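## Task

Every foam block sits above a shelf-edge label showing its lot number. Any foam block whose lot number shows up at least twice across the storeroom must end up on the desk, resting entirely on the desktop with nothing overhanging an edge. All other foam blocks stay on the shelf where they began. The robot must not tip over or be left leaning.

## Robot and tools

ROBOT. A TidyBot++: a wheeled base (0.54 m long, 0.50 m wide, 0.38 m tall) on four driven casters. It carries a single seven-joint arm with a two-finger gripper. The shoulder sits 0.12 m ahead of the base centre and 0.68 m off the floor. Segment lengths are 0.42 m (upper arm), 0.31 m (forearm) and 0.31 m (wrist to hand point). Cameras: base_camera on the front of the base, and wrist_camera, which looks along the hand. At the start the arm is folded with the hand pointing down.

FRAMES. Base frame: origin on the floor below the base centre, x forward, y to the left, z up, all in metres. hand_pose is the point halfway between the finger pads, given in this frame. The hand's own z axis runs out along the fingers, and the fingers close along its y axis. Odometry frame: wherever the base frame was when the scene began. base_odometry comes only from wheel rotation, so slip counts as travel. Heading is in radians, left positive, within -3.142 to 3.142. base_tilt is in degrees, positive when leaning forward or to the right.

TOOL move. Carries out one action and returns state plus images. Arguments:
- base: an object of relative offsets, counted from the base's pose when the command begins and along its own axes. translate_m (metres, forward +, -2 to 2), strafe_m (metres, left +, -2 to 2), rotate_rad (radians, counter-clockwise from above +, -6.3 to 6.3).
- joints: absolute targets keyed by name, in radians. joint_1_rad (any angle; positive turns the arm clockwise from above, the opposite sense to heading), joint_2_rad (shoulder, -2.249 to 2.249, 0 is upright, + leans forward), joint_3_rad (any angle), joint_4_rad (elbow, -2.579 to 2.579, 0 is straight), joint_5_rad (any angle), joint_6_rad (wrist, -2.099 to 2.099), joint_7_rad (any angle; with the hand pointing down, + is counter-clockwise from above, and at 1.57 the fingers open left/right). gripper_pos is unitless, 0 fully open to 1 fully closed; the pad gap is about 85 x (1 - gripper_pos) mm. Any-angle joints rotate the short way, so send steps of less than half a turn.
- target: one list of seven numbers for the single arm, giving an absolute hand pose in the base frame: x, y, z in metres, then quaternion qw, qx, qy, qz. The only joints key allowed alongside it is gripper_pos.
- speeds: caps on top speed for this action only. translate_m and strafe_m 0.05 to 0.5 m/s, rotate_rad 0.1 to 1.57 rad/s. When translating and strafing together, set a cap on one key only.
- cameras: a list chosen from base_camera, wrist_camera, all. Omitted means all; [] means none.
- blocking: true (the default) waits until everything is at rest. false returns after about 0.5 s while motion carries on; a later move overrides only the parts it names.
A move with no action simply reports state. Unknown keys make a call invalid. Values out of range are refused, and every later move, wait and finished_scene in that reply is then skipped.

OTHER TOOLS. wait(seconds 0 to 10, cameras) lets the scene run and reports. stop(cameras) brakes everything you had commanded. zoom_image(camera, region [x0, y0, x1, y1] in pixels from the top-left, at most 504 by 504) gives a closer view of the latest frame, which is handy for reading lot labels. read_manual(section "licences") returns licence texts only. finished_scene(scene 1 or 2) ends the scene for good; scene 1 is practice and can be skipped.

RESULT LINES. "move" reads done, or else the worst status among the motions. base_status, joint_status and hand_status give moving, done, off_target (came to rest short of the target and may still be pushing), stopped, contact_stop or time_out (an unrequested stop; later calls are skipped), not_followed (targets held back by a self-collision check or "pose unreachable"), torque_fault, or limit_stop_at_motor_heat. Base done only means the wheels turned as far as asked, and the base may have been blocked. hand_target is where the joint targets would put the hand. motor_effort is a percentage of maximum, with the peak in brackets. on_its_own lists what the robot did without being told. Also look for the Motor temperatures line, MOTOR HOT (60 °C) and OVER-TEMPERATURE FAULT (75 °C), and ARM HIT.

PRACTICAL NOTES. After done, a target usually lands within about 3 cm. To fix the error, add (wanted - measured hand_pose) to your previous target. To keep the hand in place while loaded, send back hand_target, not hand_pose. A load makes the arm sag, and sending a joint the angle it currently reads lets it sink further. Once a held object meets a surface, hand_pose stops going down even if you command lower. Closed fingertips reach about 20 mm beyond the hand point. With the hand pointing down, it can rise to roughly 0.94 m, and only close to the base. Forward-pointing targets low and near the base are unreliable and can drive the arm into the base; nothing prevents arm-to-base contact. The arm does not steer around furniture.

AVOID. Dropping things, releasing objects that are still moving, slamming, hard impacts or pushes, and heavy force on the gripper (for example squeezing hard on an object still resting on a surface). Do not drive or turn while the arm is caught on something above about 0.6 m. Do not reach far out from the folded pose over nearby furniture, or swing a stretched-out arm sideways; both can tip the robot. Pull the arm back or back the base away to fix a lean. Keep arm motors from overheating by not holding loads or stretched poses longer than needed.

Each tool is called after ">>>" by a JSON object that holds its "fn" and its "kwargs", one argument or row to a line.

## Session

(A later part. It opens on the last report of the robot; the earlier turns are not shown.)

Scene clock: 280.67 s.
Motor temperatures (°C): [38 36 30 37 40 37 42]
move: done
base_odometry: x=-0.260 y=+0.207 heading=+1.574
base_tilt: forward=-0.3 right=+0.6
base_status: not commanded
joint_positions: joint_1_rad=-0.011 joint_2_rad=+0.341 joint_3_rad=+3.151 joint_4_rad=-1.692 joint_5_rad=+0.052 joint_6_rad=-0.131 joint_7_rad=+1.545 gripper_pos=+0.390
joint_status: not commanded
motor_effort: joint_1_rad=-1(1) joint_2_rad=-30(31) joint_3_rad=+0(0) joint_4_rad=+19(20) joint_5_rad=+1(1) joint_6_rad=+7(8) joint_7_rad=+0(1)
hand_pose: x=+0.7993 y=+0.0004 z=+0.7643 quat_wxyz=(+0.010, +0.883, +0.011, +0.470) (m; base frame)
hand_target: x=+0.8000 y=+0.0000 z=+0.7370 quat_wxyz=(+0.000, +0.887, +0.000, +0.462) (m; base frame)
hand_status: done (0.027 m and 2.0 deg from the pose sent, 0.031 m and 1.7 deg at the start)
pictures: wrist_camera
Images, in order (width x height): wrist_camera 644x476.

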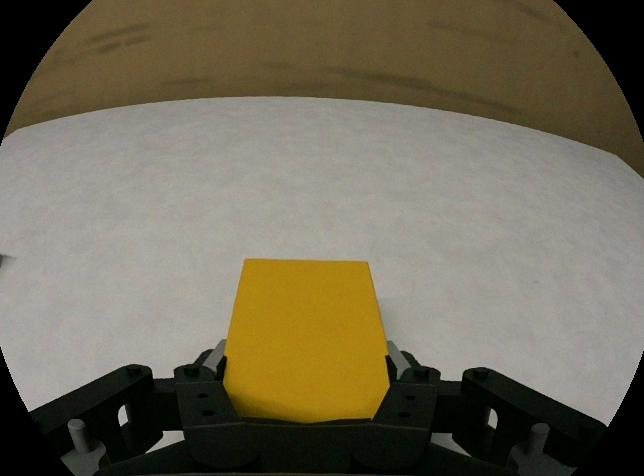

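Contact (lag 27 mm). One more tiny step, then release.

>>> {"fn": "move", "kwargs": {
  "target": [0.80, 0, 0.73, 0, 0.887, 0, 0.462],
  "cameras": []
}}

>>> {"fn": "move", "kwargs": {
  "joints": {"gripper_pos":0},
  "cameras": []
}}

>>> {"fn": "move", "kwargs": {
  "target": [0.66, 0, 0.88, 0, 0.887, 0, 0.462],
  "cameras": []
}}

>>> {"fn": "move", "kwargs": {
  "base": {"translate_m":-0.25},
  "cameras": ["wrist_camera"]
}}

Scene clock: 281.47 s.
Motor temperatures (°C): [38 36 30 37 40 37 42]
move: off_target
base_odometry: x=-0.260 y=+0.207 heading=+1.574
base_tilt: forward=-0.3 right=+0.6
base_status: not commanded
joint_positions: joint_1_rad=-0.010 joint_2_rad=+0.344 joint_3_rad=+3.151 joint_4_rad=-1.702 joint_5_rad=+0.052 joint_6_rad=-0.106 joint_7_rad=+1.545 gripper_pos=+0.390
joint_status: not commanded
motor_effort: joint_1_rad=-1(1) joint_2_rad=-29(31) joint_3_rad=+0(0) joint_4_rad=+18(20) joint_5_rad=+1(1) joint_6_rad=+6(7) joint_7_rad=+0(1)
hand_pose: x=+0.8007 y=+0.0005 z=+0.7634 quat_wxyz=(+0.010, +0.880, +0.011, +0.475) (m; base frame)
hand_target: x=+0.8000 y=+0.0000 z=+0.7300 quat_wxyz=(+0.000, +0.887, +0.000, +0.462) (m; base frame)
hand_status: off_target (0.033 m and 2.4 deg from the pose sent, 0.034 m and 2.0 deg at the start)
pictures: none
No camera images: "cameras" was empty.

Scene clock: 282.57 s.
Motor temperatures (°C): [38 36 30 37 40 37 42]
move: done
base_odometry: x=-0.260 y=+0.207 heading=+1.574
base_tilt: forward=-0.3 right=+0.6
base_status: not commanded
joint_positions: joint_1_rad=-0.010 joint_2_rad=+0.360 joint_3_rad=+3.151 joint_4_rad=-1.707 joint_5_rad=+0.052 joint_6_rad=-0.106 joint_7_rad=+1.545 gripper_pos=+0.000
joint_status: all done
motor_effort: joint_1_rad=+0(1) joint_2_rad=-30(32) joint_3_rad=+0(0) joint_4_rad=+20(21) joint_5_rad=+1(1) joint_6_rad=+8(8) joint_7_rad=+0(1)
hand_pose: x=+0.8004 y=+0.0006 z=+0.7497 quat_wxyz=(+0.010, +0.885, +0.011, +0.466) (m; base frame)
hand_target: x=+0.8000 y=+0.0000 z=+0.7300 quat_wxyz=(+0.000, +0.887, +0.000, +0.462) (m; base frame)
hand_status: not commanded
pictures: none
No camera images: "cameras" was empty.

Scene clock: 284.30 s.
Motor temperatures (°C): [38 36 30 37 40 37 42]
move: done
base_odometry: x=-0.260 y=+0.207 heading=+1.574
base_tilt: forward=-0.3 right=+0.6
base_status: not commanded
joint_positions: joint_1_rad=-0.010 joint_2_rad=-0.064 joint_3_rad=+3.151 joint_4_rad=-1.739 joint_5_rad=+0.052 joint_6_rad=-0.421 joint_7_rad=+1.545 gripper_pos=+0.000
joint_status: not commanded
motor_effort: joint_1_rad=+0(1) joint_2_rad=-18(34) joint_3_rad=+0(0) joint_4_rad=+21(23) joint_5_rad=+1(1) joint_6_rad=+8(8) joint_7_rad=+0(1)
hand_pose: x=+0.6743 y=-0.0051 z=+0.9128 quat_wxyz=(+0.014, +0.866, +0.004, +0.499) (m; base frame)
hand_target: x=+0.6600 y=+0.0000 z=+0.8800 quat_wxyz=(+0.000, +0.887, +0.000, +0.462) (m; base frame)
hand_status: done (0.036 m and 5.1 deg from the pose sent, 0.192 m and 1.7 deg at the start)
pictures: none
No camera images: "cameras" was empty.

Scene clock: 286.17 s.
Motor temperatures (°C): [38 36 30 37 40 37 42]
move: done
base_odometry: x=-0.259 y=-0.043 heading=+1.574
base_tilt: forward=-0.3 right=+0.6
base_status: done
joint_positions: joint_1_rad=-0.011 joint_2_rad=-0.071 joint_3_rad=+3.152 joint_4_rad=-1.742 joint_5_rad=+0.052 joint_6_rad=-0.427 joint_7_rad=+1.545 gripper_pos=+0.000
joint_status: not commanded
motor_effort: joint_1_rad=-1(2) joint_2_rad=-18(23) joint_3_rad=+0(3) joint_4_rad=+21(23) joint_5_rad=+1(1) joint_6_rad=+7(8) joint_7_rad=+0(1)
hand_pose: x=+0.6712 y=-0.0054 z=+0.9138 quat_wxyz=(+0.014, +0.867, +0.004, +0.499) (m; base frame)
hand_target: x=+0.6600 y=+0.0000 z=+0.8800 quat_wxyz=(+0.000, +0.887, +0.000, +0.462) (m; base frame)
hand_status: not commanded
pictures: wrist_camera
Images, in order (width x height): wrist_camera 644x476.

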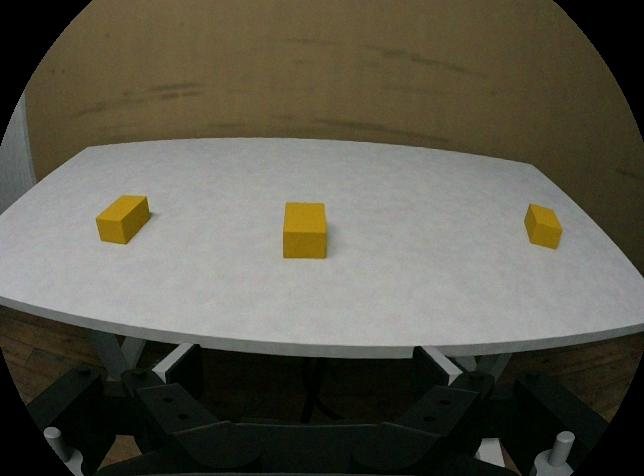

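>>> {"fn": "finished_scene", "kwargs": {
  "scene": 2
}}

The scene is finished: the task was done.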